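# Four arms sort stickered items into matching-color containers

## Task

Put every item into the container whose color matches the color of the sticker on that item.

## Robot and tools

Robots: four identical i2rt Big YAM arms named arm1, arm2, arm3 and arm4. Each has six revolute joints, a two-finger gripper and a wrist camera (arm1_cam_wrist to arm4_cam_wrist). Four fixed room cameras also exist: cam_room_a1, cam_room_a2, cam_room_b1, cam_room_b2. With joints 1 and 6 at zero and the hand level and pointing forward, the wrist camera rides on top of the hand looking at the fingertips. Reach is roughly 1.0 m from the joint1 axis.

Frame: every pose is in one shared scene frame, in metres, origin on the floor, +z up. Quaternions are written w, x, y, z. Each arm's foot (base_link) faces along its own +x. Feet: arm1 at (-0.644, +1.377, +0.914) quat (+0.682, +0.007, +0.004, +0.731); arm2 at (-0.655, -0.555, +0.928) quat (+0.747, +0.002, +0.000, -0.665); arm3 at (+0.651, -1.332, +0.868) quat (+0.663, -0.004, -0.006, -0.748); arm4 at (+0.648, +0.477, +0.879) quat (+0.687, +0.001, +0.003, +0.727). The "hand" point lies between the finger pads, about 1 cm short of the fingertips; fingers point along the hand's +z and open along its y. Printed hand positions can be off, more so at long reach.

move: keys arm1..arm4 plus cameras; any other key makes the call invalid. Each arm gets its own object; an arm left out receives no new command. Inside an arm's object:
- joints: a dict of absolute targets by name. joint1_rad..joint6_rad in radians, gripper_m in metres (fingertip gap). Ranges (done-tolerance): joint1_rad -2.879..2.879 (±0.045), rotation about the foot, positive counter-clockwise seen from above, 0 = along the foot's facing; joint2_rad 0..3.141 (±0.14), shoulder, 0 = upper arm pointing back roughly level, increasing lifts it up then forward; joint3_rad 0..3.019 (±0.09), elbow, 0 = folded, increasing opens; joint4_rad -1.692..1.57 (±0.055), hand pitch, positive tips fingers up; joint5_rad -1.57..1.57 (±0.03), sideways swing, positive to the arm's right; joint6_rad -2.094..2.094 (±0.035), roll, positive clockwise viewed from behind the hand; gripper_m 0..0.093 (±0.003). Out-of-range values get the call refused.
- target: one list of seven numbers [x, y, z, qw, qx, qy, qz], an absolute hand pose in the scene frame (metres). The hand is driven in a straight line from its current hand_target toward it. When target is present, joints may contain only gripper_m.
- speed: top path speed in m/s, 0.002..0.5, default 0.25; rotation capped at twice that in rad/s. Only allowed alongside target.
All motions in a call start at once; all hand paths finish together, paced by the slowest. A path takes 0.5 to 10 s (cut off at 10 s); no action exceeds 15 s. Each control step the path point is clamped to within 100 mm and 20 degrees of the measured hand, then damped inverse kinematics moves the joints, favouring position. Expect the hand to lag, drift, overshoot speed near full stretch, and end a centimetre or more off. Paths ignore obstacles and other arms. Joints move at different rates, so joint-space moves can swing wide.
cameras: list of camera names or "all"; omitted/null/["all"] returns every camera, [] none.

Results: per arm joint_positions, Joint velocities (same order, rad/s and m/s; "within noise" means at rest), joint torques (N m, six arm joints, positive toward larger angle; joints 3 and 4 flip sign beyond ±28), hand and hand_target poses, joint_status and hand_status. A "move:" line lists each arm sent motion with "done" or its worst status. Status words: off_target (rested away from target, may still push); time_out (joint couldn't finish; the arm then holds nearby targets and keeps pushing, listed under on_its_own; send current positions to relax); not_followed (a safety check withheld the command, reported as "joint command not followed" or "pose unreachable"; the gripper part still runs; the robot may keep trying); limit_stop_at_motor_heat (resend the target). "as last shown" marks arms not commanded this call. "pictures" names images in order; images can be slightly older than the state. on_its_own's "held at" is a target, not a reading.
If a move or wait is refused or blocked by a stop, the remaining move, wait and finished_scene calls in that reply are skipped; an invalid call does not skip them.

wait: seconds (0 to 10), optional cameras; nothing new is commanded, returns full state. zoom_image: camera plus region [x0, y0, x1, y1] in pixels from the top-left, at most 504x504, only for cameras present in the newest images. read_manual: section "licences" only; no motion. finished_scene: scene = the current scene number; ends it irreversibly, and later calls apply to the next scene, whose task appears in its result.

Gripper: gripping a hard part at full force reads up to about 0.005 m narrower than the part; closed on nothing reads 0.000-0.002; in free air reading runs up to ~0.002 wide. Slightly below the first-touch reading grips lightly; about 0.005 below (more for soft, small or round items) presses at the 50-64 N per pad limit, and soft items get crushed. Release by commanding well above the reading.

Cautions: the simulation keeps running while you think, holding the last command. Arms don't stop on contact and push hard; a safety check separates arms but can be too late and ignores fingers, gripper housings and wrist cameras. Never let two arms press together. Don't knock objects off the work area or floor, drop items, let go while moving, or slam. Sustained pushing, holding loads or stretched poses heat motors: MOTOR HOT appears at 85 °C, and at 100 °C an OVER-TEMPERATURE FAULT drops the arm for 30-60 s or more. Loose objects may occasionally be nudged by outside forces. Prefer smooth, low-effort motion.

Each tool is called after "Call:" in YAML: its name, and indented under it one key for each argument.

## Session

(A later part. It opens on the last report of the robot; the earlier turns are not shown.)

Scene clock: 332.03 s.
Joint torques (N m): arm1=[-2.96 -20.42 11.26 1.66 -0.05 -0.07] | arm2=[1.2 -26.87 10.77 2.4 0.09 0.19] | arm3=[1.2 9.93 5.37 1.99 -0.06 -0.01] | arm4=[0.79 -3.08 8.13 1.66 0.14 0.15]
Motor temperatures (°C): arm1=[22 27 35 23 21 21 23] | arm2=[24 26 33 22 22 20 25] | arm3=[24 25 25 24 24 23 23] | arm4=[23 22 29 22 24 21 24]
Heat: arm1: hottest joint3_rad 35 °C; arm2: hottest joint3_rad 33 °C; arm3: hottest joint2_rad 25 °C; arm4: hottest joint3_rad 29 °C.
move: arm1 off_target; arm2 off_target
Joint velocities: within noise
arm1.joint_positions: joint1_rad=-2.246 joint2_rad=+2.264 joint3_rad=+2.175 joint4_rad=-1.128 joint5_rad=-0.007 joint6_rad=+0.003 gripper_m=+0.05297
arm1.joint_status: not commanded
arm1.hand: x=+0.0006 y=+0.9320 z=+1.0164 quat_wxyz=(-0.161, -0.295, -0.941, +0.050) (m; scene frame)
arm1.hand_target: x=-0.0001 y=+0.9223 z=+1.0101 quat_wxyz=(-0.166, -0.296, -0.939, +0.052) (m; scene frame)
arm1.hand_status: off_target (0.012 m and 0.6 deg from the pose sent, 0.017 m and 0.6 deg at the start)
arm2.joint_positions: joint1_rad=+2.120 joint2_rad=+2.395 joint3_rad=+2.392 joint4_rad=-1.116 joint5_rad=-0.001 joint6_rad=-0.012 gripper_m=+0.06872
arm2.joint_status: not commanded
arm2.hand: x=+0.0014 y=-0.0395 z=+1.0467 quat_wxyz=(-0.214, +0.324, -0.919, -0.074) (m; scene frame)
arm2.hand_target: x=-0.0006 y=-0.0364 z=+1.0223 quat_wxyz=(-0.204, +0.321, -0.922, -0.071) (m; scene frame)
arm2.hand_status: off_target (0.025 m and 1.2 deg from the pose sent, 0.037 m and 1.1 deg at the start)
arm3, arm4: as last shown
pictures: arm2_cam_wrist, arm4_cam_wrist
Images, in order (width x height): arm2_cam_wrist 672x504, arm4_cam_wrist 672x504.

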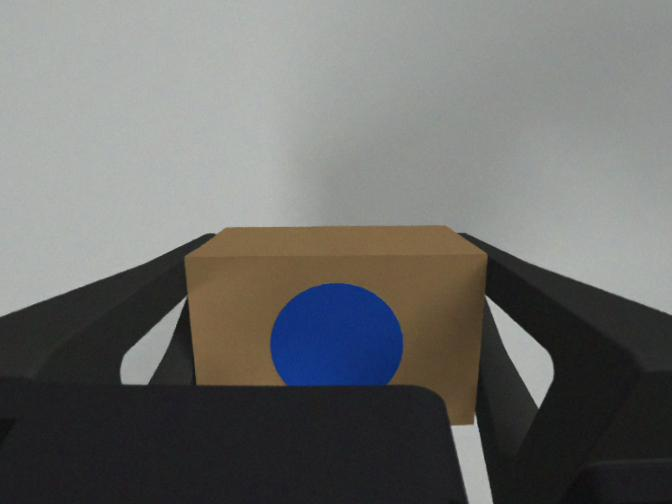

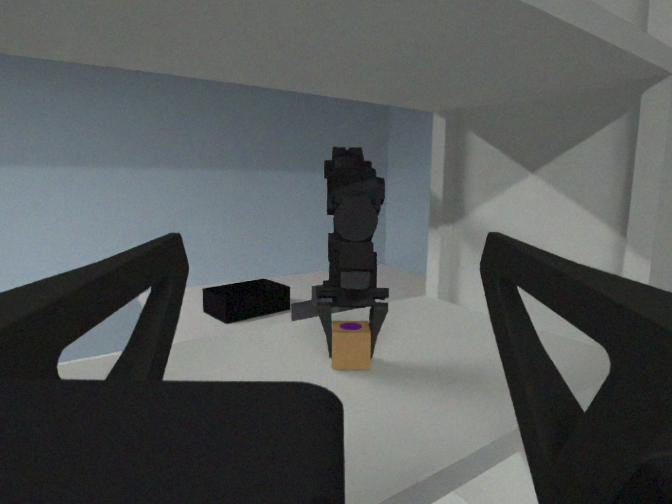

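Call:
move:
  arm1: {"target": [0.0, 0.922, 1.002, 0.1656, 0.2961, 0.9392, -0.0522], "speed": 0.05}
  arm2: {"target": [0.0, -0.036, 1.008, 0.2043, -0.3212, 0.9216, 0.0712], "speed": 0.1}
  cameras: ["arm4_cam_wrist", "arm2_cam_wrist"]

Call:
zoom_image:
  camera: "arm4_cam_wrist"
  region: [290, 280, 420, 400]

Scene clock: 337.60 s.
Joint torques (N m): arm1=[-2.84 -20.78 11.02 1.73 -0.04 -0.03] | arm2=[1.08 -26.64 10.77 2.37 0.1 0.18] | arm3=[1.26 9.99 5.37 1.99 -0.05 0] | arm4=[0.5 -2.55 8.23 1.69 0.14 0.15]
Motor temperatures (°C): arm1=[22 27 35 23 21 21 23] | arm2=[24 27 33 22 22 20 25] | arm3=[24 25 25 24 24 23 23] | arm4=[23 22 29 22 24 21 24]
Heat: arm1: hottest joint3_rad 35 °C; arm2: hottest joint3_rad 33 °C; arm3: hottest joint2_rad 25 °C; arm4: hottest joint3_rad 29 °C.
move: arm1 off_target; arm2 off_target
Joint velocities: within noise
arm1.joint_positions: joint1_rad=-2.246 joint2_rad=+2.265 joint3_rad=+2.163 joint4_rad=-1.110 joint5_rad=-0.007 joint6_rad=+0.003 gripper_m=+0.05297
arm1.joint_status: not commanded
arm1.hand: x=+0.0014 y=+0.9314 z=+1.0120 quat_wxyz=(-0.164, -0.294, -0.940, +0.051) (m; scene frame)
arm1.hand_target: x=-0.0002 y=+0.9223 z=+1.0021 quat_wxyz=(-0.166, -0.296, -0.939, +0.052) (m; scene frame)
arm1.hand_status: off_target (0.014 m and 0.3 deg from the pose sent, 0.017 m and 0.6 deg at the start)
arm2.joint_positions: joint1_rad=+2.120 joint2_rad=+2.395 joint3_rad=+2.360 joint4_rad=-1.081 joint5_rad=-0.001 joint6_rad=-0.012 gripper_m=+0.06872
arm2.joint_status: not commanded
arm2.hand: x=+0.0018 y=-0.0392 z=+1.0351 quat_wxyz=(-0.215, +0.324, -0.918, -0.074) (m; scene frame)
arm2.hand_target: x=-0.0007 y=-0.0365 z=+1.0084 quat_wxyz=(-0.204, +0.321, -0.922, -0.071) (m; scene frame)
arm2.hand_status: off_target (0.027 m and 1.4 deg from the pose sent, 0.039 m and 1.2 deg at the start)
arm3, arm4: as last shown
pictures: arm2_cam_wrist, arm4_cam_wrist
Images, in order (width x height): arm2_cam_wrist 672x504, arm4_cam_wrist 672x504.

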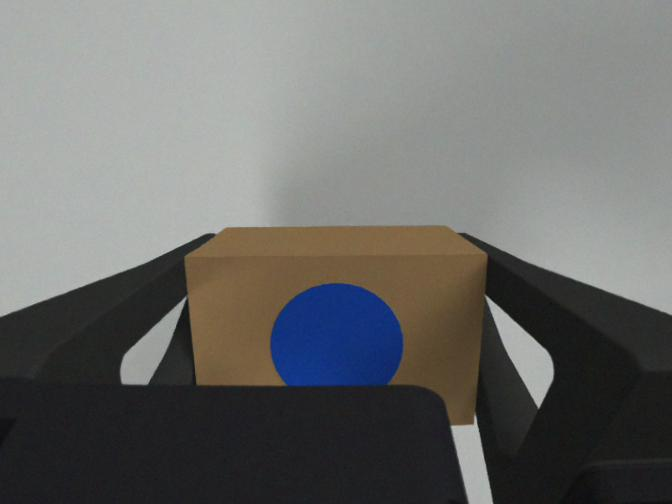

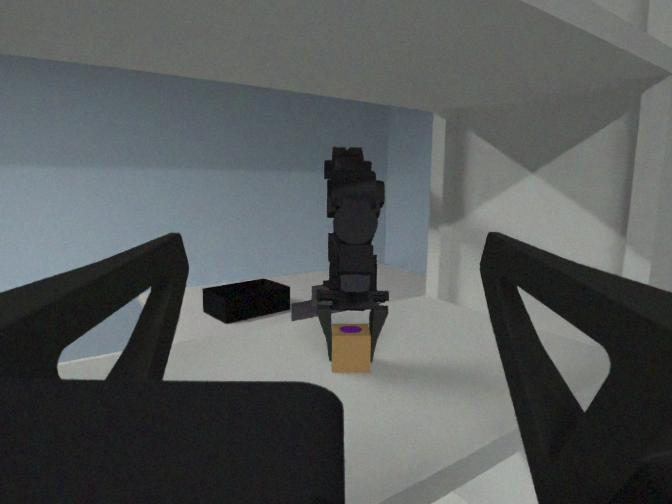

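Scaled by 3.877.

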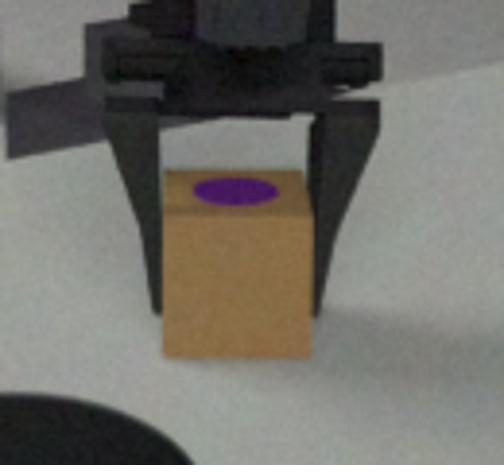

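Call:
move:
  arm1: {"joints": {"gripper_m": 0.08}}
  arm2: {"target": [0.0, -0.036, 0.990, 0.2043, -0.3212, 0.9216, 0.0712], "speed": 0.1}
  cameras: ["arm4_cam_wrist", "arm2_cam_wrist"]

Call:
zoom_image:
  camera: "arm4_cam_wrist"
  region: [290, 280, 420, 400]

Scene clock: 344.60 s.
Joint torques (N m): arm1=[-2.67 -20.19 10.93 1.68 -0.02 -0.05] | arm2=[1.2 -26.05 10.77 2.4 0.11 0.18] | arm3=[1.32 10.05 5.37 1.99 -0.05 -0.01] | arm4=[0.32 -2.73 8.25 1.7 0.14 0.16]
Motor temperatures (°C): arm1=[22 28 35 23 21 21 23] | arm2=[24 27 32 22 22 20 25] | arm3=[24 25 25 24 24 23 23] | arm4=[23 22 29 22 24 21 24]
Heat: arm1: hottest joint3_rad 35 °C; arm2: hottest joint3_rad 32 °C; arm3: hottest joint2_rad 25 °C; arm4: hottest joint3_rad 29 °C.
move: arm1 done; arm2 off_target
Joint velocities: within noise
arm1.joint_positions: joint1_rad=-2.247 joint2_rad=+2.265 joint3_rad=+2.163 joint4_rad=-1.110 joint5_rad=-0.007 joint6_rad=+0.003 gripper_m=+0.07996
arm1.joint_status: all done
arm1.hand: x=+0.0012 y=+0.9311 z=+1.0120 quat_wxyz=(-0.164, -0.295, -0.940, +0.051) (m; scene frame)
arm1.hand_target: x=-0.0004 y=+0.9221 z=+1.0021 quat_wxyz=(-0.166, -0.296, -0.939, +0.052) (m; scene frame)
arm1.hand_status: not commanded
arm2.joint_positions: joint1_rad=+2.120 joint2_rad=+2.395 joint3_rad=+2.324 joint4_rad=-1.039 joint5_rad=-0.001 joint6_rad=-0.012 gripper_m=+0.06872
arm2.joint_status: not commanded
arm2.hand: x=+0.0021 y=-0.0389 z=+1.0217 quat_wxyz=(-0.217, +0.324, -0.918, -0.075) (m; scene frame)
arm2.hand_target: x=-0.0010 y=-0.0367 z=+0.9905 quat_wxyz=(-0.204, +0.321, -0.922, -0.071) (m; scene frame)
arm2.hand_status: off_target (0.032 m and 1.7 deg from the pose sent, 0.045 m and 1.3 deg at the start)
arm3: as last shown
arm4.joint_positions: joint1_rad=+0.908 joint2_rad=+0.840 joint3_rad=+0.252 joint4_rad=+1.084 joint5_rad=-0.001 joint6_rad=-0.012 gripper_m=+0.09400
arm4.joint_status: not commanded
arm4.hand: x=+0.3589 y=+0.6805 z=+1.2425 quat_wxyz=(-0.260, +0.488, -0.152, -0.819) (m; scene frame)
arm4.hand_target: x=+0.3633 y=+0.6798 z=+1.2499 quat_wxyz=(-0.259, +0.476, -0.153, -0.827) (m; scene frame)
arm4.hand_status: not commanded
pictures: arm2_cam_wrist, arm4_cam_wrist
Images, in order (width x height): arm2_cam_wrist 672x504, arm4_cam_wrist 672x504.

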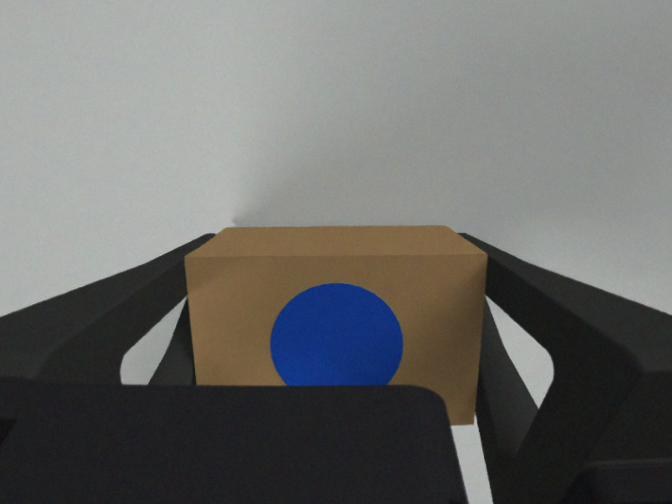

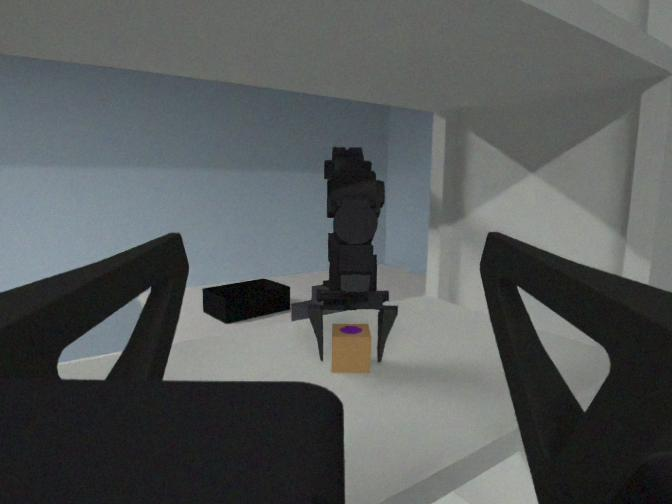

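Scaled by 3.877.

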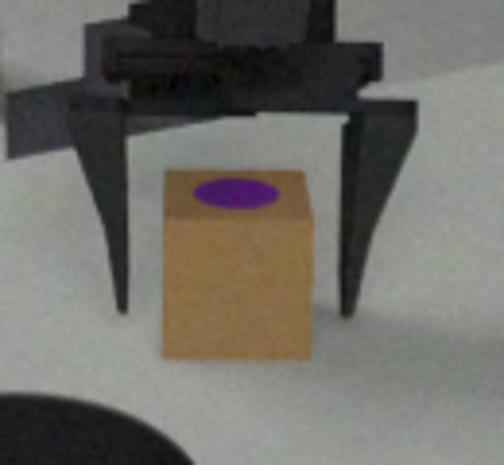

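Call:
move:
  arm1: {"target": [-0.03, 0.942, 1.075, 0.1656, 0.2961, 0.9392, -0.0522], "speed": 0.1}
  arm2: {"target": [0.0, -0.036, 0.978, 0.2043, -0.3212, 0.9216, 0.0712], "speed": 0.1}
  cameras: ["arm4_cam_wrist", "arm2_cam_wrist"]

Scene clock: 350.53 s.
Joint torques (N m): arm1=[-2.67 -21.66 11.17 0.34 -0.06 0.01] | arm2=[1.14 -25.7 9.63 2.45 0.11 0.18] | arm3=[1.32 9.93 5.38 1.92 -0.05 0] | arm4=[0.32 -3.02 8.14 1.65 0.17 0.15]
Motor temperatures (°C): arm1=[22 28 35 23 21 21 22] | arm2=[24 27 33 22 22 20 25] | arm3=[24 25 25 24 24 23 23] | arm4=[23 22 29 22 24 21 24]
Heat: arm1: hottest joint3_rad 35 °C; arm2: hottest joint3_rad 33 °C; arm3: hottest joint2_rad 25 °C; arm4: hottest joint3_rad 29 °C.
move: arm1 off_target; arm2 off_target
Joint velocities: within noise
arm1.joint_positions: joint1_rad=-2.249 joint2_rad=+2.151 joint3_rad=+2.095 joint4_rad=-1.162 joint5_rad=-0.008 joint6_rad=+0.002 gripper_m=+0.07996
arm1.joint_status: not commanded
arm1.hand: x=-0.0237 y=+0.9466 z=+1.0612 quat_wxyz=(-0.161, -0.295, -0.940, +0.050) (m; scene frame)
arm1.hand_target: x=-0.0300 y=+0.9420 z=+1.0749 quat_wxyz=(-0.166, -0.296, -0.939, +0.052) (m; scene frame)
arm1.hand_status: off_target (0.016 m and 0.6 deg from the pose sent, 0.071 m and 0.3 deg at the start)
arm2.joint_positions: joint1_rad=+2.120 joint2_rad=+2.395 joint3_rad=+2.315 joint4_rad=-1.014 joint5_rad=-0.001 joint6_rad=-0.012 gripper_m=+0.06872
arm2.joint_status: not commanded
arm2.hand: x=+0.0049 y=-0.0367 z=+1.0204 quat_wxyz=(-0.225, +0.323, -0.916, -0.078) (m; scene frame)
arm2.hand_target: x=-0.0013 y=-0.0370 z=+0.9790 quat_wxyz=(-0.204, +0.321, -0.922, -0.071) (m; scene frame)
arm2.hand_status: off_target (0.043 m and 2.6 deg from the pose sent, 0.044 m and 1.6 deg at the start)
arm3, arm4: as last shown
pictures: arm2_cam_wrist, arm4_cam_wrist
Images, in order (width x height): arm2_cam_wrist 672x504, arm4_cam_wrist 672x504.

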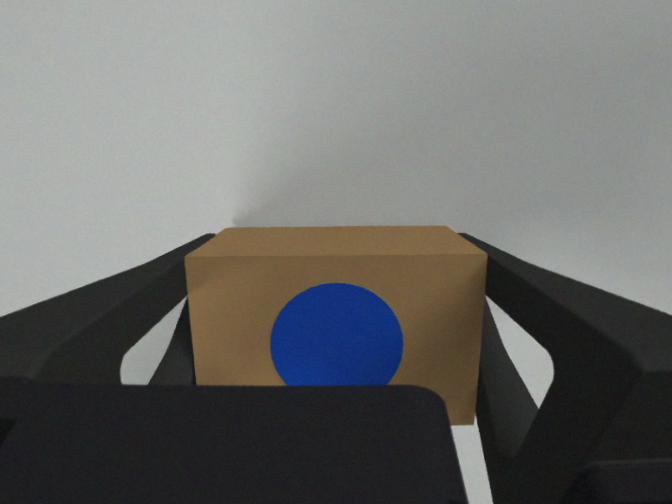

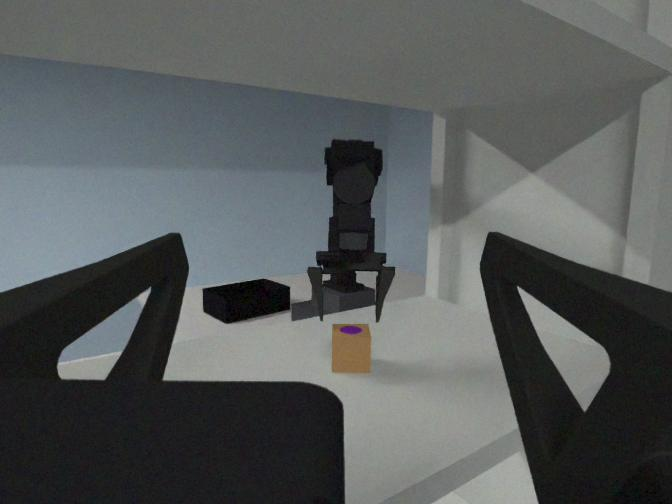

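Call:
move:
  arm1: {"target": [-0.30, 1.13, 1.11, 0.1656, 0.2961, 0.9392, -0.0522], "speed": 0.2}
  arm2: {"joints": {"gripper_m": 0.092}}
  arm4: {"target": [0.285, 0.730, 1.11, -0.0519, 0.9397, -0.2945, -0.1656], "speed": 0.25}
  cameras: ["arm4_cam_wrist", "arm2_cam_wrist"]

Scene clock: 362.53 s.
Joint torques (N m): arm1=[-3.19 -8.18 11.02 0.53 -0.03 -0.01] | arm2=[1.14 -25.58 10.66 2.35 0.11 0.18] | arm3=[1.26 10.05 5.33 1.94 -0.06 -0.02] | arm4=[1.26 -9.52 12.56 0.14 0.17 0.19]
Motor temperatures (°C): arm1=[21 28 34 23 21 21 22] | arm2=[24 27 32 22 22 20 25] | arm3=[24 25 25 24 24 23 23] | arm4=[23 22 30 22 24 21 24]
Heat: arm1: hottest joint3_rad 34 °C; arm2: hottest joint3_rad 32 °C; arm3: hottest joint2_rad 25 °C; arm4: hottest joint3_rad 30 °C.
move: arm1 done; arm2 done; arm4 off_target
Joint velocities: within noise
arm1.joint_positions: joint1_rad=-2.260 joint2_rad=+1.243 joint3_rad=+1.021 joint4_rad=-0.991 joint5_rad=-0.012 joint6_rad=-0.009 gripper_m=+0.07996
arm1.joint_status: not commanded
arm1.hand: x=-0.2954 y=+1.1322 z=+1.1048 quat_wxyz=(-0.164, -0.295, -0.940, +0.051) (m; scene frame)
arm1.hand_target: x=-0.3000 y=+1.1300 z=+1.1098 quat_wxyz=(-0.166, -0.296, -0.939, +0.052) (m; scene frame)
arm1.hand_status: done (0.007 m and 0.3 deg from the pose sent, 0.335 m and 0.6 deg at the start)
arm2.joint_positions: joint1_rad=+2.120 joint2_rad=+2.395 joint3_rad=+2.303 joint4_rad=-1.011 joint5_rad=-0.001 joint6_rad=-0.012 gripper_m=+0.09193
arm2.joint_status: all done
arm2.hand: x=+0.0030 y=-0.0382 z=+1.0145 quat_wxyz=(-0.221, +0.323, -0.917, -0.076) (m; scene frame)
arm2.hand_target: x=-0.0014 y=-0.0371 z=+0.9788 quat_wxyz=(-0.204, +0.321, -0.922, -0.071) (m; scene frame)
arm2.hand_status: not commanded
arm3: as last shown
arm4.joint_positions: joint1_rad=+0.908 joint2_rad=+1.271 joint3_rad=+1.094 joint4_rad=-1.076 joint5_rad=+0.005 joint6_rad=-0.011 gripper_m=+0.09400
arm4.joint_status: not commanded
arm4.hand: x=+0.2982 y=+0.7229 z=+1.0917 quat_wxyz=(-0.048, +0.943, -0.291, -0.152) (m; scene frame)
arm4.hand_target: x=+0.2856 y=+0.7295 z=+1.1098 quat_wxyz=(-0.052, +0.940, -0.294, -0.166) (m; scene frame)
arm4.hand_status: off_target (0.024 m and 1.7 deg from the pose sent, 0.159 m and 98.5 deg at the start)
pictures: arm2_cam_wrist, arm4_cam_wrist
Images, in order (width x height): arm2_cam_wrist 672x504, arm4_cam_wrist 672x504.

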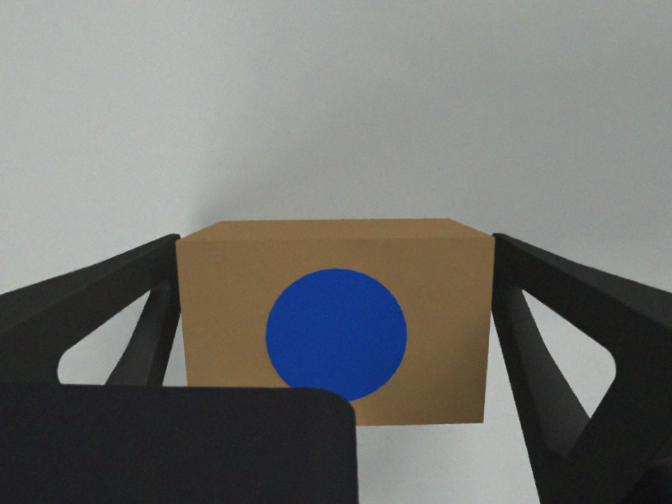

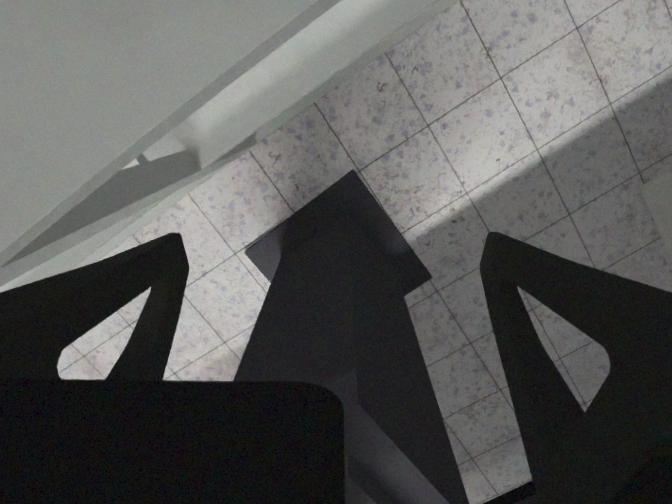

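Call:
move:
  arm2: {"target": [-0.035, -0.064, 1.07, 0.2043, -0.3212, 0.9216, 0.0712], "speed": 0.1}
  arm4: {"target": [0.03, 0.905, 1.10, -0.0519, 0.9397, -0.2945, -0.1656], "speed": 0.15}
  cameras: ["arm4_cam_wrist", "arm2_cam_wrist"]

Scene clock: 369.80 s.
Joint torques (N m): arm1=[-2.96 -7.65 10.95 0.68 -0.05 -0.03] | arm2=[1.14 -28.22 10.37 1.11 0.09 0.18] | arm3=[1.32 9.99 5.35 1.94 -0.05 -0.01] | arm4=[1.32 -22.65 12.78 0.18 0.15 0.19]
Motor temperatures (°C): arm1=[21 28 34 23 21 21 22] | arm2=[24 28 31 22 22 20 24] | arm3=[24 25 25 24 24 23 23] | arm4=[23 22 32 22 24 21 24]
Heat: arm1: hottest joint3_rad 34 °C; arm2: hottest joint3_rad 31 °C; arm3: hottest joint2_rad 25 °C; arm4: hottest joint3_rad 32 °C.
move: arm2 done; arm4 off_target
Joint velocities: within noise
arm1, arm3: as last shown
arm1.hand_target: x=-0.3000 y=+1.1300 z=+1.1098 quat_wxyz=(-0.165, -0.296, -0.939, +0.052) (m; scene frame)
arm2.joint_positions: joint1_rad=+2.120 joint2_rad=+2.240 joint3_rad=+2.181 joint4_rad=-1.057 joint5_rad=-0.001 joint6_rad=-0.011 gripper_m=+0.09193
arm2.joint_status: not commanded
arm2.hand: x=-0.0270 y=-0.0619 z=+1.0723 quat_wxyz=(-0.214, +0.324, -0.919, -0.074) (m; scene frame)
arm2.hand_target: x=-0.0349 y=-0.0639 z=+1.0700 quat_wxyz=(-0.204, +0.321, -0.922, -0.071) (m; scene frame)
arm2.hand_status: done (0.009 m and 1.3 deg from the pose sent, 0.072 m and 2.1 deg at the start)
arm4.joint_positions: joint1_rad=+0.908 joint2_rad=+2.124 joint3_rad=+2.211 joint4_rad=-1.320 joint5_rad=+0.005 joint6_rad=-0.010 gripper_m=+0.09400
arm4.joint_status: not commanded
arm4.hand: x=+0.0411 y=+0.9013 z=+1.0985 quat_wxyz=(-0.051, +0.942, -0.290, -0.161) (m; scene frame)
arm4.hand_target: x=+0.0304 y=+0.9046 z=+1.0999 quat_wxyz=(-0.052, +0.940, -0.294, -0.167) (m; scene frame)
arm4.hand_status: off_target (0.012 m and 0.8 deg from the pose sent, 0.324 m and 1.7 deg at the start)
pictures: arm2_cam_wrist, arm4_cam_wrist
Images, in order (width x height): arm2_cam_wrist 672x504, arm4_cam_wrist 672x504.

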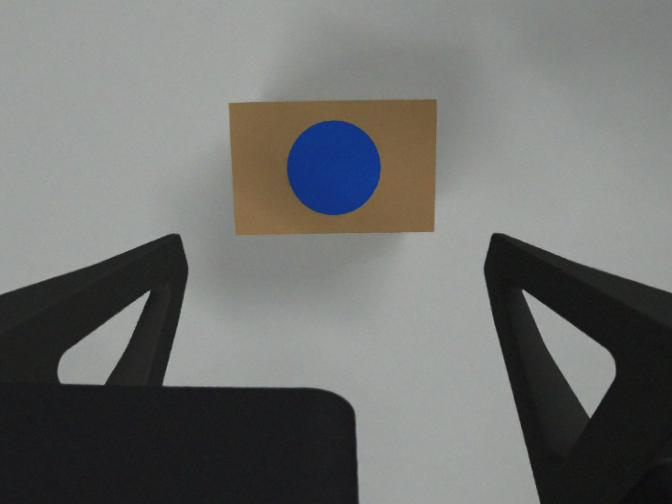

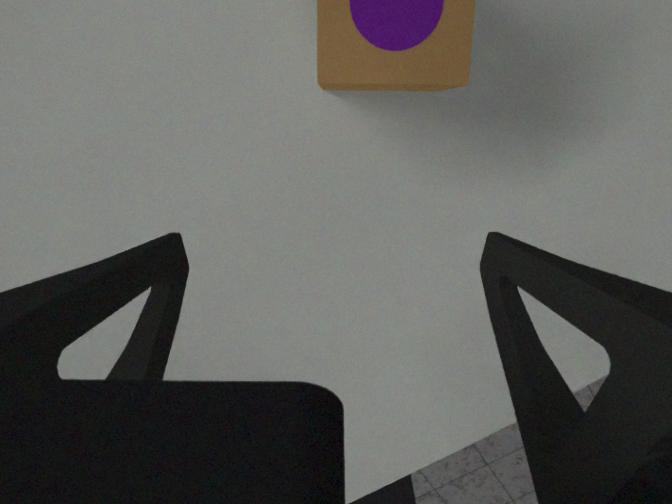

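Call:
move:
  arm2: {"target": [-0.30, -0.275, 1.11, 0.2043, -0.3212, 0.9216, 0.0712]}
  arm4: {"target": [0.025, 0.945, 1.10, -0.0519, 0.9397, -0.2945, -0.1656]}
  cameras: ["arm4_cam_wrist"]

Scene clock: 396.10 s.
Joint torques (N m): arm1=[-3.02 -7.65 10.92 0.46 -0.05 -0.02] | arm2=[1.14 -11.16 10.37 1.37 0.08 0.16] | arm3=[1.38 9.99 5.35 2 -0.04 -0.02] | arm4=[0.15 -23.59 12.51 0.14 -0.03 -0.08]
Motor temperatures (°C): arm1=[21 27 33 23 21 21 22] | arm2=[24 28 31 22 22 20 24] | arm3=[24 25 25 24 24 23 23] | arm4=[23 23 39 22 24 21 24]
Heat: arm1: hottest joint3_rad 33 °C; arm2: hottest joint3_rad 31 °C; arm3: hottest joint2_rad 25 °C; arm4: hottest joint3_rad 39 °C.
move: arm2 off_target; arm4 off_target
Joint velocities: within noise
arm1: as last shown
arm2.joint_positions: joint1_rad=+2.120 joint2_rad=+1.287 joint3_rad=+1.017 joint4_rad=-0.839 joint5_rad=-0.001 joint6_rad=-0.011 gripper_m=+0.09193
arm2.joint_status: not commanded
arm2.hand: x=-0.2948 y=-0.2726 z=+1.1207 quat_wxyz=(-0.218, +0.324, -0.918, -0.075) (m; scene frame)
arm2.hand_target: x=-0.3000 y=-0.2750 z=+1.1102 quat_wxyz=(-0.204, +0.321, -0.922, -0.071) (m; scene frame)
arm2.hand_status: off_target (0.012 m and 1.7 deg from the pose sent, 0.348 m and 1.3 deg at the start)
arm3.joint_positions: joint1_rad=+0.075 joint2_rad=+0.276 joint3_rad=+1.523 joint4_rad=-1.599 joint5_rad=-0.185 joint6_rad=-0.597 gripper_m=+0.09396
arm3.joint_status: not commanded
arm3.hand: x=+0.6803 y=-1.3506 z=+1.4452 quat_wxyz=(-0.326, -0.350, -0.735, +0.481) (m; scene frame)
arm3.hand_target: x=+0.6804 y=-1.3484 z=+1.4507 quat_wxyz=(-0.328, -0.347, -0.731, +0.487) (m; scene frame)
arm3.hand_status: not commanded
arm4.joint_positions: joint1_rad=+0.877 joint2_rad=+2.241 joint3_rad=+2.429 joint4_rad=-1.413 joint5_rad=-0.004 joint6_rad=-0.022 gripper_m=+0.09400
arm4.joint_status: not commanded
arm4.hand: x=+0.0308 y=+0.9353 z=+1.1059 quat_wxyz=(-0.052, +0.939, -0.298, -0.165) (m; scene frame)
arm4.hand_target: x=+0.0257 y=+0.9446 z=+1.0999 quat_wxyz=(-0.052, +0.939, -0.295, -0.167) (m; scene frame)
arm4.hand_status: off_target (0.013 m and 0.5 deg from the pose sent, 0.047 m and 0.8 deg at the start)
pictures: arm4_cam_wrist
Images, in order (width x height): arm4_cam_wrist 672x504.

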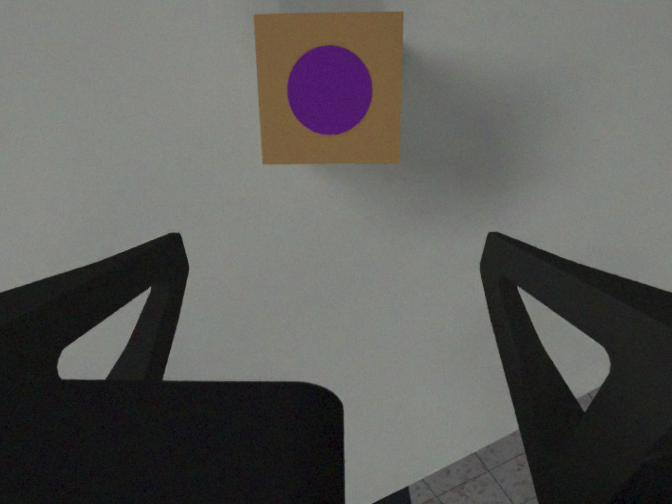

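Call:
move:
  arm4: {"target": [0.001, 0.964, 1.04, -0.0519, 0.9397, -0.2945, -0.1656], "speed": 0.12}
  cameras: ["arm4_cam_wrist"]

Call:
move:
  arm4: {"target": [-0.01, 0.970, 1.005, -0.0519, 0.9397, -0.2945, -0.1656], "speed": 0.08}
  cameras: ["arm4_cam_wrist"]

Scene clock: 405.93 s.
Joint torques (N m): arm1=[-3.14 -7.59 10.84 0.73 -0.04 -0.08] | arm2=[1.14 -11.11 10.39 1.32 0.08 0.17] | arm3=[1.14 10.05 5.35 1.92 -0.05 -0.02] | arm4=[-0.15 -26.11 12.68 0.73 -0.03 -0.07]
Motor temperatures (°C): arm1=[21 27 33 23 21 21 22] | arm2=[24 28 32 22 22 20 24] | arm3=[24 25 25 24 24 23 23] | arm4=[23 23 40 22 24 21 24]
Heat: arm1: hottest joint3_rad 33 °C; arm2: hottest joint3_rad 32 °C; arm3: hottest joint2_rad 25 °C; arm4: hottest joint3_rad 40 °C.
move: arm4 off_target
Joint velocities: within noise
arm1, arm2, arm3: as last shown
arm4.joint_positions: joint1_rad=+0.877 joint2_rad=+2.371 joint3_rad=+2.488 joint4_rad=-1.367 joint5_rad=-0.004 joint6_rad=-0.023 gripper_m=+0.09400
arm4.joint_status: not commanded
arm4.hand: x=+0.0073 y=+0.9522 z=+1.0373 quat_wxyz=(-0.048, +0.941, -0.298, -0.153) (m; scene frame)
arm4.hand_target: x=+0.0019 y=+0.9636 z=+1.0402 quat_wxyz=(-0.052, +0.940, -0.295, -0.166) (m; scene frame)
arm4.hand_status: off_target (0.014 m and 1.6 deg from the pose sent, 0.078 m and 0.5 deg at the start)
pictures: arm4_cam_wrist
Images, in order (width x height): arm4_cam_wrist 672x504.

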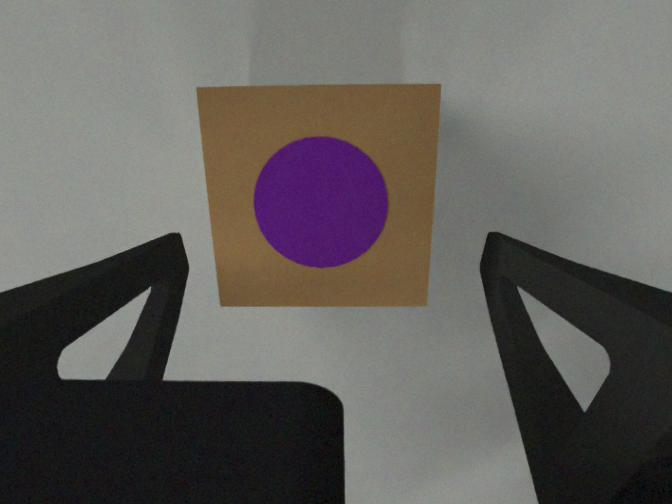

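Scene clock: 407.07 s.
Joint torques (N m): arm1=[-2.32 -8.41 10.74 0.69 -0.03 -0.05] | arm2=[1.03 -10.99 10.37 1.36 0.08 0.16] | arm3=[1.32 9.93 5.37 1.96 -0.04 -0.01] | arm4=[0.44 -25.76 12.56 0.88 -0.03 -0.07]
Motor temperatures (°C): arm1=[21 27 33 23 21 21 22] | arm2=[24 28 32 22 22 20 24] | arm3=[24 25 25 24 24 23 23] | arm4=[23 24 40 22 24 21 24]
Heat: arm1: hottest joint3_rad 33 °C; arm2: hottest joint3_rad 32 °C; arm3: hottest joint2_rad 25 °C; arm4: hottest joint3_rad 40 °C.
move: arm4 off_target
Joint velocities: within noise
arm1, arm2, arm3: as last shown
arm4.joint_positions: joint1_rad=+0.877 joint2_rad=+2.410 joint3_rad=+2.493 joint4_rad=-1.325 joint5_rad=-0.003 joint6_rad=-0.024 gripper_m=+0.09400
arm4.joint_status: not commanded
arm4.hand: x=-0.0019 y=+0.9590 z=+1.0125 quat_wxyz=(-0.049, +0.940, -0.298, -0.157) (m; scene frame)
arm4.hand_target: x=-0.0090 y=+0.9695 z=+1.0051 quat_wxyz=(-0.052, +0.940, -0.295, -0.166) (m; scene frame)
arm4.hand_status: off_target (0.016 m and 1.1 deg from the pose sent, 0.041 m and 1.6 deg at the start)
pictures: arm4_cam_wrist
Images, in order (width x height): arm4_cam_wrist 672x504.

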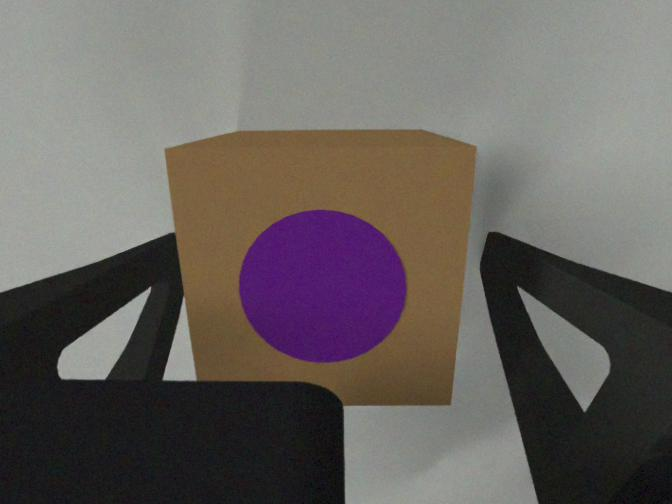

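Call:
move:
  arm4: {"joints": {"gripper_m": 0.044}}
  cameras: []

Call:
move:
  arm4: {"target": [0.01, 0.94, 1.085, -0.0519, 0.9397, -0.2945, -0.1656], "speed": 0.15}
  cameras: ["arm4_cam_wrist"]

Call:
move:
  arm4: {"target": [0.285, 0.730, 1.11, -0.0519, 0.9397, -0.2945, -0.1656], "speed": 0.25}
  arm1: {"target": [-0.38, 1.19, 1.10, 0.1656, 0.2961, 0.9392, -0.0522], "speed": 0.2}
  cameras: ["arm4_cam_wrist"]

Scene clock: 413.73 s.
Joint torques (N m): arm1=[-2.67 -7.65 11.03 0.68 -0.05 -0.08] | arm2=[1.14 -11.05 10.43 1.33 0.08 0.16] | arm3=[1.32 9.93 5.35 1.96 -0.05 0] | arm4=[0.62 -25.76 12.46 0.76 -0.02 -0.06]
Motor temperatures (°C): arm1=[21 27 33 23 21 21 22] | arm2=[24 28 32 22 22 20 24] | arm3=[24 25 25 24 24 23 23] | arm4=[23 25 40 22 24 21 24]
Heat: arm1: hottest joint3_rad 33 °C; arm2: hottest joint3_rad 32 °C; arm3: hottest joint2_rad 25 °C; arm4: hottest joint3_rad 40 °C.
move: arm4 off_target
Joint velocities: within noise
arm1, arm2, arm3: as last shown
arm4.joint_positions: joint1_rad=+0.877 joint2_rad=+2.410 joint3_rad=+2.493 joint4_rad=-1.325 joint5_rad=-0.004 joint6_rad=-0.024 gripper_m=+0.05321
arm4.joint_status: gripper_m off_target (ended at +0.05323, target +0.04400)
arm4.hand: x=-0.0019 y=+0.9590 z=+1.0125 quat_wxyz=(-0.049, +0.940, -0.298, -0.157) (m; scene frame)
arm4.hand_target: x=-0.0090 y=+0.9695 z=+1.0051 quat_wxyz=(-0.052, +0.940, -0.295, -0.166) (m; scene frame)
arm4.hand_status: not commanded
pictures: none
No camera images: "cameras" was empty.

Scene clock: 414.97 s.
Joint torques (N m): arm1=[-2.9 -8 11.02 0.65 -0.08 -0.04] | arm2=[1.14 -10.99 10.41 1.36 0.08 0.17] | arm3=[1.26 9.99 5.34 1.92 -0.05 -0.01] | arm4=[1.49 -28.69 10.54 0.28 0.17 0.08]
Motor temperatures (°C): arm1=[21 27 33 23 21 21 22] | arm2=[24 28 32 22 22 20 24] | arm3=[24 25 25 24 24 23 23] | arm4=[23 25 40 22 24 21 25]
Heat: arm1: hottest joint3_rad 33 °C; arm2: hottest joint3_rad 32 °C; arm3: hottest joint2_rad 25 °C; arm4: hottest joint3_rad 40 °C.
move: arm4 off_target
Joint velocities: within noise
arm1, arm2, arm3: as last shown
arm4.joint_positions: joint1_rad=+0.880 joint2_rad=+2.325 joint3_rad=+2.493 joint4_rad=-1.410 joint5_rad=-0.004 joint6_rad=-0.024 gripper_m=+0.05321
arm4.joint_status: not commanded
arm4.hand: x=+0.0151 y=+0.9442 z=+1.0718 quat_wxyz=(-0.049, +0.941, -0.297, -0.158) (m; scene frame)
arm4.hand_target: x=+0.0102 y=+0.9399 z=+1.0849 quat_wxyz=(-0.052, +0.940, -0.295, -0.166) (m; scene frame)
arm4.hand_status: off_target (0.015 m and 1.0 deg from the pose sent, 0.076 m and 1.1 deg at the start)
pictures: arm4_cam_wrist
Images, in order (width x height): arm4_cam_wrist 672x504.

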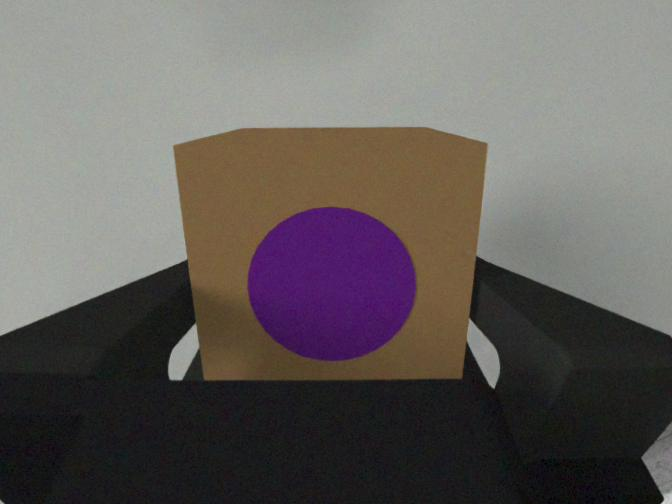

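Scene clock: 417.00 s.
Joint torques (N m): arm1=[-2.26 -3.49 11.08 0.49 0.03 0.01] | arm2=[1.2 -11.11 10.4 1.39 0.08 0.17] | arm3=[1.32 9.99 5.35 1.96 -0.05 -0.01] | arm4=[1.9 -10.4 8.91 0.59 0.19 0.16]
Motor temperatures (°C): arm1=[21 27 33 23 21 21 22] | arm2=[24 28 32 22 22 20 24] | arm3=[24 25 25 24 24 23 23] | arm4=[23 25 39 22 24 21 25]
Heat: arm1: hottest joint3_rad 33 °C; arm2: hottest joint3_rad 32 °C; arm3: hottest joint2_rad 25 °C; arm4: hottest joint3_rad 39 °C.
move: arm1 done; arm4 done
Joint velocities: within noise
arm1.joint_positions: joint1_rad=-2.260 joint2_rad=+0.957 joint3_rad=+0.794 joint4_rad=-1.047 joint5_rad=-0.012 joint6_rad=-0.009 gripper_m=+0.07996
arm1.joint_status: not commanded
arm1.hand: x=-0.3771 y=+1.1904 z=+1.0966 quat_wxyz=(-0.165, -0.295, -0.940, +0.051) (m; scene frame)
arm1.hand_target: x=-0.3800 y=+1.1900 z=+1.0999 quat_wxyz=(-0.166, -0.296, -0.939, +0.052) (m; scene frame)
arm1.hand_status: done (0.004 m and 0.2 deg from the pose sent, 0.103 m and 0.3 deg at the start)
arm2, arm3: as last shown
arm4.joint_positions: joint1_rad=+0.904 joint2_rad=+1.280 joint3_rad=+1.150 joint4_rad=-1.087 joint5_rad=+0.004 joint6_rad=-0.011 gripper_m=+0.05321
arm4.joint_status: not commanded
arm4.hand: x=+0.2872 y=+0.7325 z=+1.1124 quat_wxyz=(-0.053, +0.940, -0.292, -0.169) (m; scene frame)
arm4.hand_target: x=+0.2850 y=+0.7299 z=+1.1099 quat_wxyz=(-0.052, +0.940, -0.294, -0.166) (m; scene frame)
arm4.hand_status: done (0.004 m and 0.5 deg from the pose sent, 0.347 m and 1.0 deg at the start)
pictures: arm4_cam_wrist
Images, in order (width x height): arm4_cam_wrist 672x504.

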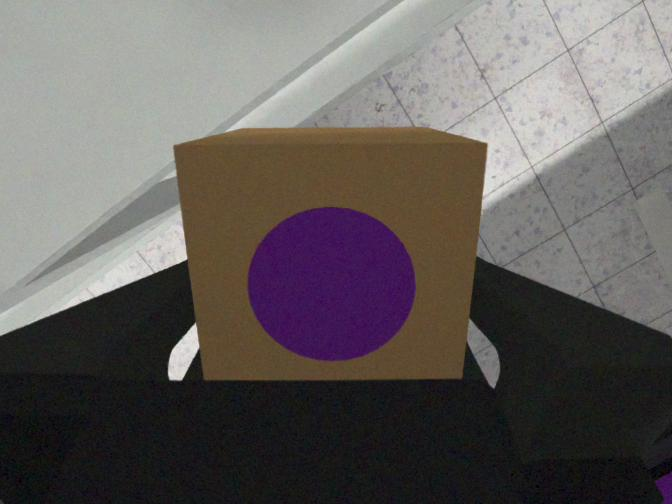

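Call:
move:
  arm4: {"joints": {"joint2_rad": 0.836, "joint3_rad": 1.266, "joint4_rad": -1.651, "joint5_rad": 0, "joint6_rad": 0}}
  cameras: []

Call:
move:
  arm4: {"joints": {"joint1_rad": -1.144}}
  cameras: ["arm4_cam_wrist"]

Call:
move:
  arm4: {"target": [1.06, 0.69, 1.0, -0.1686, 0.2358, -0.9562, -0.0416]}
  cameras: ["arm4_cam_wrist", "cam_room_b2", "cam_room_a2"]

Scene clock: 426.47 s.
Joint torques (N m): arm1=[-2.43 -3.43 11.17 0.58 -0.01 -0.01] | arm2=[1.03 -11.05 10.37 1.37 0.08 0.16] | arm3=[1.26 9.99 5.37 1.95 -0.06 -0.01] | arm4=[1.38 -2.61 10.13 0.18 -0.04 0.13]
Motor temperatures (°C): arm1=[21 26 34 23 21 21 22] | arm2=[24 28 33 22 22 20 23] | arm3=[24 25 25 24 24 23 23] | arm4=[23 25 38 22 24 21 25]
Heat: arm1: hottest joint3_rad 34 °C; arm2: hottest joint3_rad 33 °C; arm3: hottest joint2_rad 25 °C; arm4: hottest joint3_rad 38 °C.
move: arm4 done
Joint velocities: within noise
arm1, arm2, arm3: as last shown
arm4.joint_positions: joint1_rad=+0.904 joint2_rad=+0.835 joint3_rad=+1.242 joint4_rad=-1.640 joint5_rad=+0.003 joint6_rad=-0.010 gripper_m=+0.05321
arm4.joint_status: all done
arm4.hand: x=+0.4453 y=+0.6227 z=+1.2558 quat_wxyz=(-0.050, +0.941, -0.292, -0.161) (m; scene frame)
arm4.hand_target: x=+0.4440 y=+0.6204 z=+1.2650 quat_wxyz=(-0.049, +0.940, -0.292, -0.168) (m; scene frame)
arm4.hand_status: not commanded
pictures: none
No camera images: "cameras" was empty.

Scene clock: 428.50 s.
Joint torques (N m): arm1=[-2.9 -3.84 11.12 0.72 0.02 0] | arm2=[1.08 -11.05 10.4 1.42 0.08 0.15] | arm3=[1.38 10.05 5.38 2 -0.05 -0.02] | arm4=[0.21 -2.96 10.13 0.25 0.07 0.15]
Motor temperatures (°C): arm1=[21 26 34 23 21 21 22] | arm2=[24 28 33 22 22 20 23] | arm3=[24 25 25 24 24 23 23] | arm4=[23 25 38 22 24 21 25]
Heat: arm1: hottest joint3_rad 34 °C; arm2: hottest joint3_rad 33 °C; arm3: hottest joint2_rad 25 °C; arm4: hottest joint3_rad 38 °C.
move: arm4 done
Joint velocities: within noise
arm1, arm2, arm3: as last shown
arm4.joint_positions: joint1_rad=-1.140 joint2_rad=+0.835 joint3_rad=+1.242 joint4_rad=-1.640 joint5_rad=+0.001 joint6_rad=-0.010 gripper_m=+0.05325
arm4.joint_status: all done
arm4.hand: x=+0.8709 y=+0.5951 z=+1.2538 quat_wxyz=(-0.161, +0.243, -0.956, -0.038) (m; scene frame)
arm4.hand_target: x=+0.8711 y=+0.5943 z=+1.2631 quat_wxyz=(-0.166, +0.236, -0.957, -0.041) (m; scene frame)
arm4.hand_status: not commanded
pictures: arm4_cam_wrist
Images, in order (width x height): arm4_cam_wrist 672x504.

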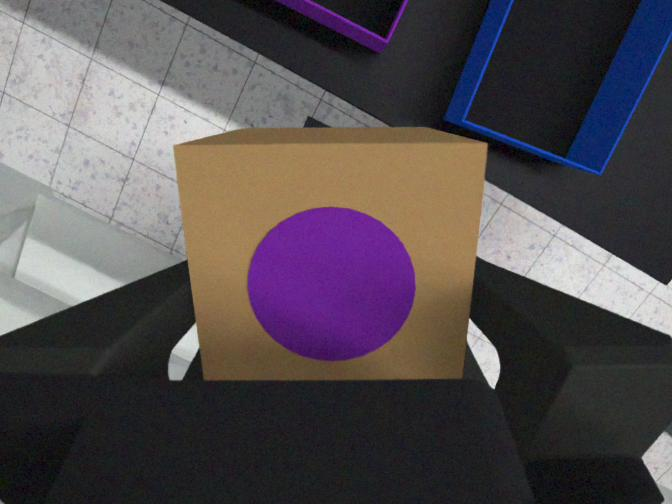

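Scene clock: 430.50 s.
Joint torques (N m): arm1=[-2.02 -3.78 10.95 0.65 0.03 -0.03] | arm2=[1.08 -10.99 10.4 1.39 0.08 0.17] | arm3=[1.26 10.23 5.35 1.96 -0.05 -0.01] | arm4=[0.32 -13.04 8.94 1.1 -0.03 0.05]
Motor temperatures (°C): arm1=[21 26 34 23 21 21 22] | arm2=[24 28 33 22 22 20 23] | arm3=[24 25 25 24 24 23 23] | arm4=[23 25 38 22 24 21 25]
Heat: arm1: hottest joint3_rad 34 °C; arm2: hottest joint3_rad 33 °C; arm3: hottest joint2_rad 25 °C; arm4: hottest joint3_rad 38 °C.
move: arm4 off_target
Joint velocities: within noise
arm1: as last shown
arm2.joint_positions: joint1_rad=+2.120 joint2_rad=+1.287 joint3_rad=+1.017 joint4_rad=-0.839 joint5_rad=-0.001 joint6_rad=-0.011 gripper_m=+0.09193
arm2.joint_status: not commanded
arm2.hand: x=-0.2948 y=-0.2726 z=+1.1207 quat_wxyz=(-0.218, +0.324, -0.918, -0.075) (m; scene frame)
arm2.hand_target: x=-0.3000 y=-0.2750 z=+1.1102 quat_wxyz=(-0.204, +0.321, -0.922, -0.071) (m; scene frame)
arm2.hand_status: not commanded
arm3.joint_positions: joint1_rad=+0.075 joint2_rad=+0.276 joint3_rad=+1.523 joint4_rad=-1.599 joint5_rad=-0.185 joint6_rad=-0.597 gripper_m=+0.09396
arm3.joint_status: not commanded
arm3.hand: x=+0.6803 y=-1.3506 z=+1.4452 quat_wxyz=(-0.326, -0.350, -0.735, +0.481) (m; scene frame)
arm3.hand_target: x=+0.6804 y=-1.3484 z=+1.4507 quat_wxyz=(-0.328, -0.347, -0.731, +0.487) (m; scene frame)
arm3.hand_status: not commanded
arm4.joint_positions: joint1_rad=-1.143 joint2_rad=+1.419 joint3_rad=+0.972 joint4_rad=-0.797 joint5_rad=+0.000 joint6_rad=-0.010 gripper_m=+0.05325
arm4.joint_status: not commanded
arm4.hand: x=+1.0512 y=+0.6893 z=+0.9935 quat_wxyz=(-0.155, +0.242, -0.957, -0.037) (m; scene frame)
arm4.hand_target: x=+1.0599 y=+0.6899 z=+1.0001 quat_wxyz=(-0.169, +0.236, -0.956, -0.041) (m; scene frame)
arm4.hand_status: off_target (0.011 m and 1.7 deg from the pose sent, 0.330 m and 1.3 deg at the start)
pictures: arm4_cam_wrist, cam_room_a2, cam_room_b2
Images, in order (width x height): arm4_cam_wrist 672x504, cam_room_a2 672x504, cam_room_b2 672x504.

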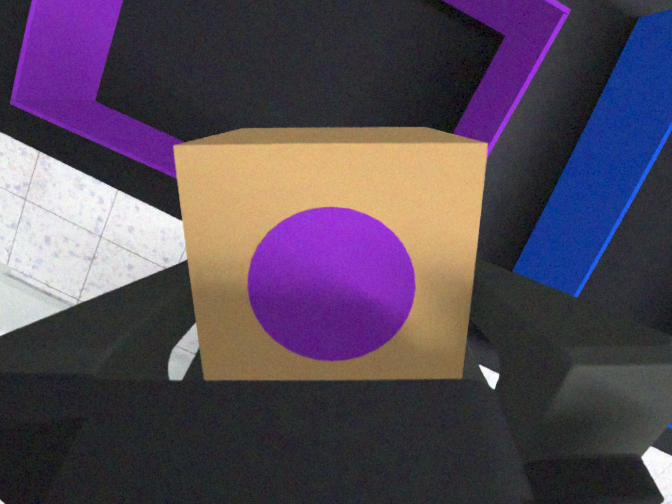

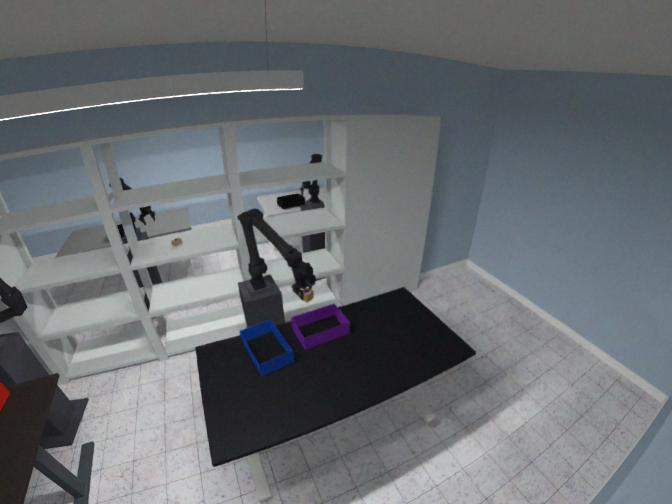

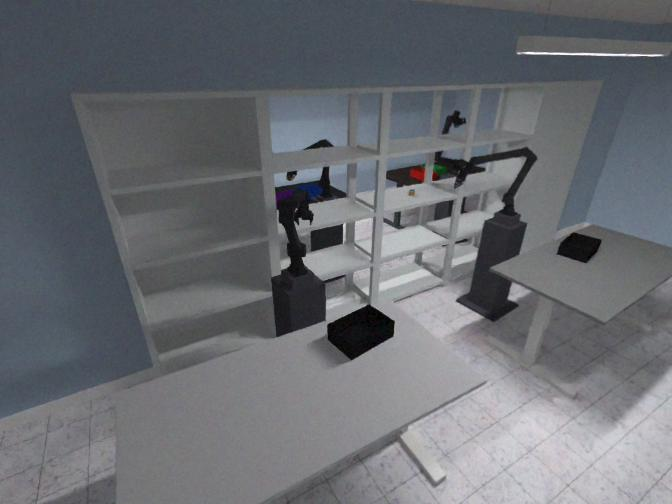

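Call:
move:
  arm4: {"target": [1.13, 0.742, 0.86, -0.1686, 0.2358, -0.9562, -0.0416]}
  cameras: ["arm4_cam_wrist"]

Call:
move:
  arm4: {"target": [1.13, 0.742, 0.77, -0.1686, 0.2358, -0.9562, -0.0416], "speed": 0.12}
  cameras: ["arm4_cam_wrist"]

Scene clock: 442.87 s.
Joint torques (N m): arm1=[-1.96 -3.37 11.02 0.53 0.02 0.03] | arm2=[1.14 -11.11 10.37 1.37 0.09 0.17] | arm3=[1.2 9.93 5.41 1.96 -0.04 -0.01] | arm4=[1.73 -16.5 9.32 1.07 0.2 0.17]
Motor temperatures (°C): arm1=[21 26 34 23 21 21 22] | arm2=[24 28 33 22 22 20 23] | arm3=[24 25 25 24 24 23 23] | arm4=[23 25 38 22 24 21 26]
Heat: arm1: hottest joint3_rad 34 °C; arm2: hottest joint3_rad 33 °C; arm3: hottest joint2_rad 25 °C; arm4: hottest joint3_rad 38 °C.
move: arm4 off_target
Joint velocities: within noise
arm1, arm2, arm3: as last shown
arm4.joint_positions: joint1_rad=-1.130 joint2_rad=+1.828 joint3_rad=+1.035 joint4_rad=-0.472 joint5_rad=+0.002 joint6_rad=+0.007 gripper_m=+0.05325
arm4.joint_status: not commanded
arm4.hand: x=+1.1103 y=+0.7272 z=+0.8490 quat_wxyz=(-0.145, +0.240, -0.959, -0.036) (m; scene frame)
arm4.hand_target: x=+1.1290 y=+0.7416 z=+0.8608 quat_wxyz=(-0.169, +0.236, -0.956, -0.042) (m; scene frame)
arm4.hand_status: off_target (0.027 m and 2.8 deg from the pose sent, 0.164 m and 1.7 deg at the start)
pictures: arm4_cam_wrist
Images, in order (width x height): arm4_cam_wrist 672x504.

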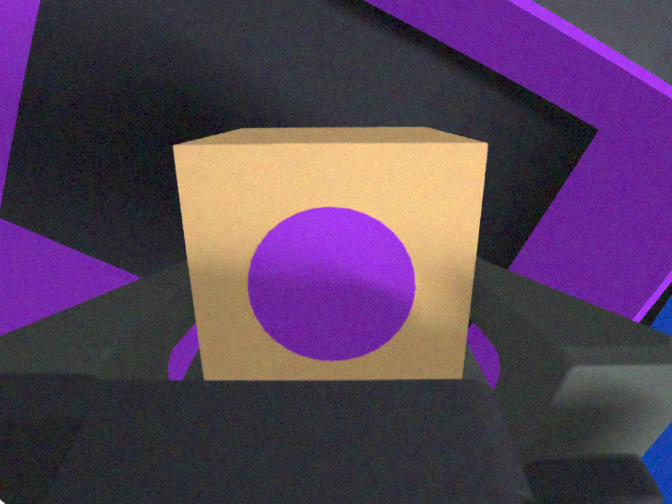

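Scene clock: 444.27 s.
Joint torques (N m): arm1=[-2.2 -3.31 11.15 0.64 0.03 -0.04] | arm2=[1.08 -10.93 10.43 1.37 0.07 0.16] | arm3=[1.14 9.99 5.38 1.96 -0.06 0] | arm4=[1.44 -16.67 6.6 1.03 0.2 0.19]
Motor temperatures (°C): arm1=[21 26 34 23 21 21 22] | arm2=[24 28 33 22 22 20 23] | arm3=[24 25 25 24 24 23 23] | arm4=[23 25 37 22 24 21 26]
Heat: arm1: hottest joint3_rad 34 °C; arm2: hottest joint3_rad 33 °C; arm3: hottest joint2_rad 25 °C; arm4: hottest joint3_rad 37 °C.
move: arm4 off_target
Joint velocities: within noise
arm1, arm2, arm3: as last shown
arm4.joint_positions: joint1_rad=-1.130 joint2_rad=+2.010 joint3_rad=+1.035 joint4_rad=-0.260 joint5_rad=+0.003 joint6_rad=+0.007 gripper_m=+0.05325
arm4.joint_status: not commanded
arm4.hand: x=+1.1219 y=+0.7334 z=+0.7717 quat_wxyz=(-0.159, +0.239, -0.957, -0.039) (m; scene frame)
arm4.hand_target: x=+1.1296 y=+0.7418 z=+0.7701 quat_wxyz=(-0.168, +0.236, -0.956, -0.042) (m; scene frame)
arm4.hand_status: off_target (0.012 m and 1.2 deg from the pose sent, 0.083 m and 2.8 deg at the start)
pictures: arm4_cam_wrist
Images, in order (width x height): arm4_cam_wrist 672x504.

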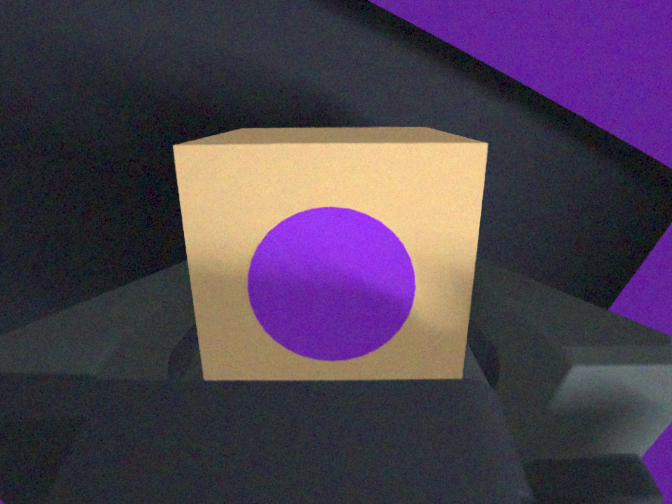

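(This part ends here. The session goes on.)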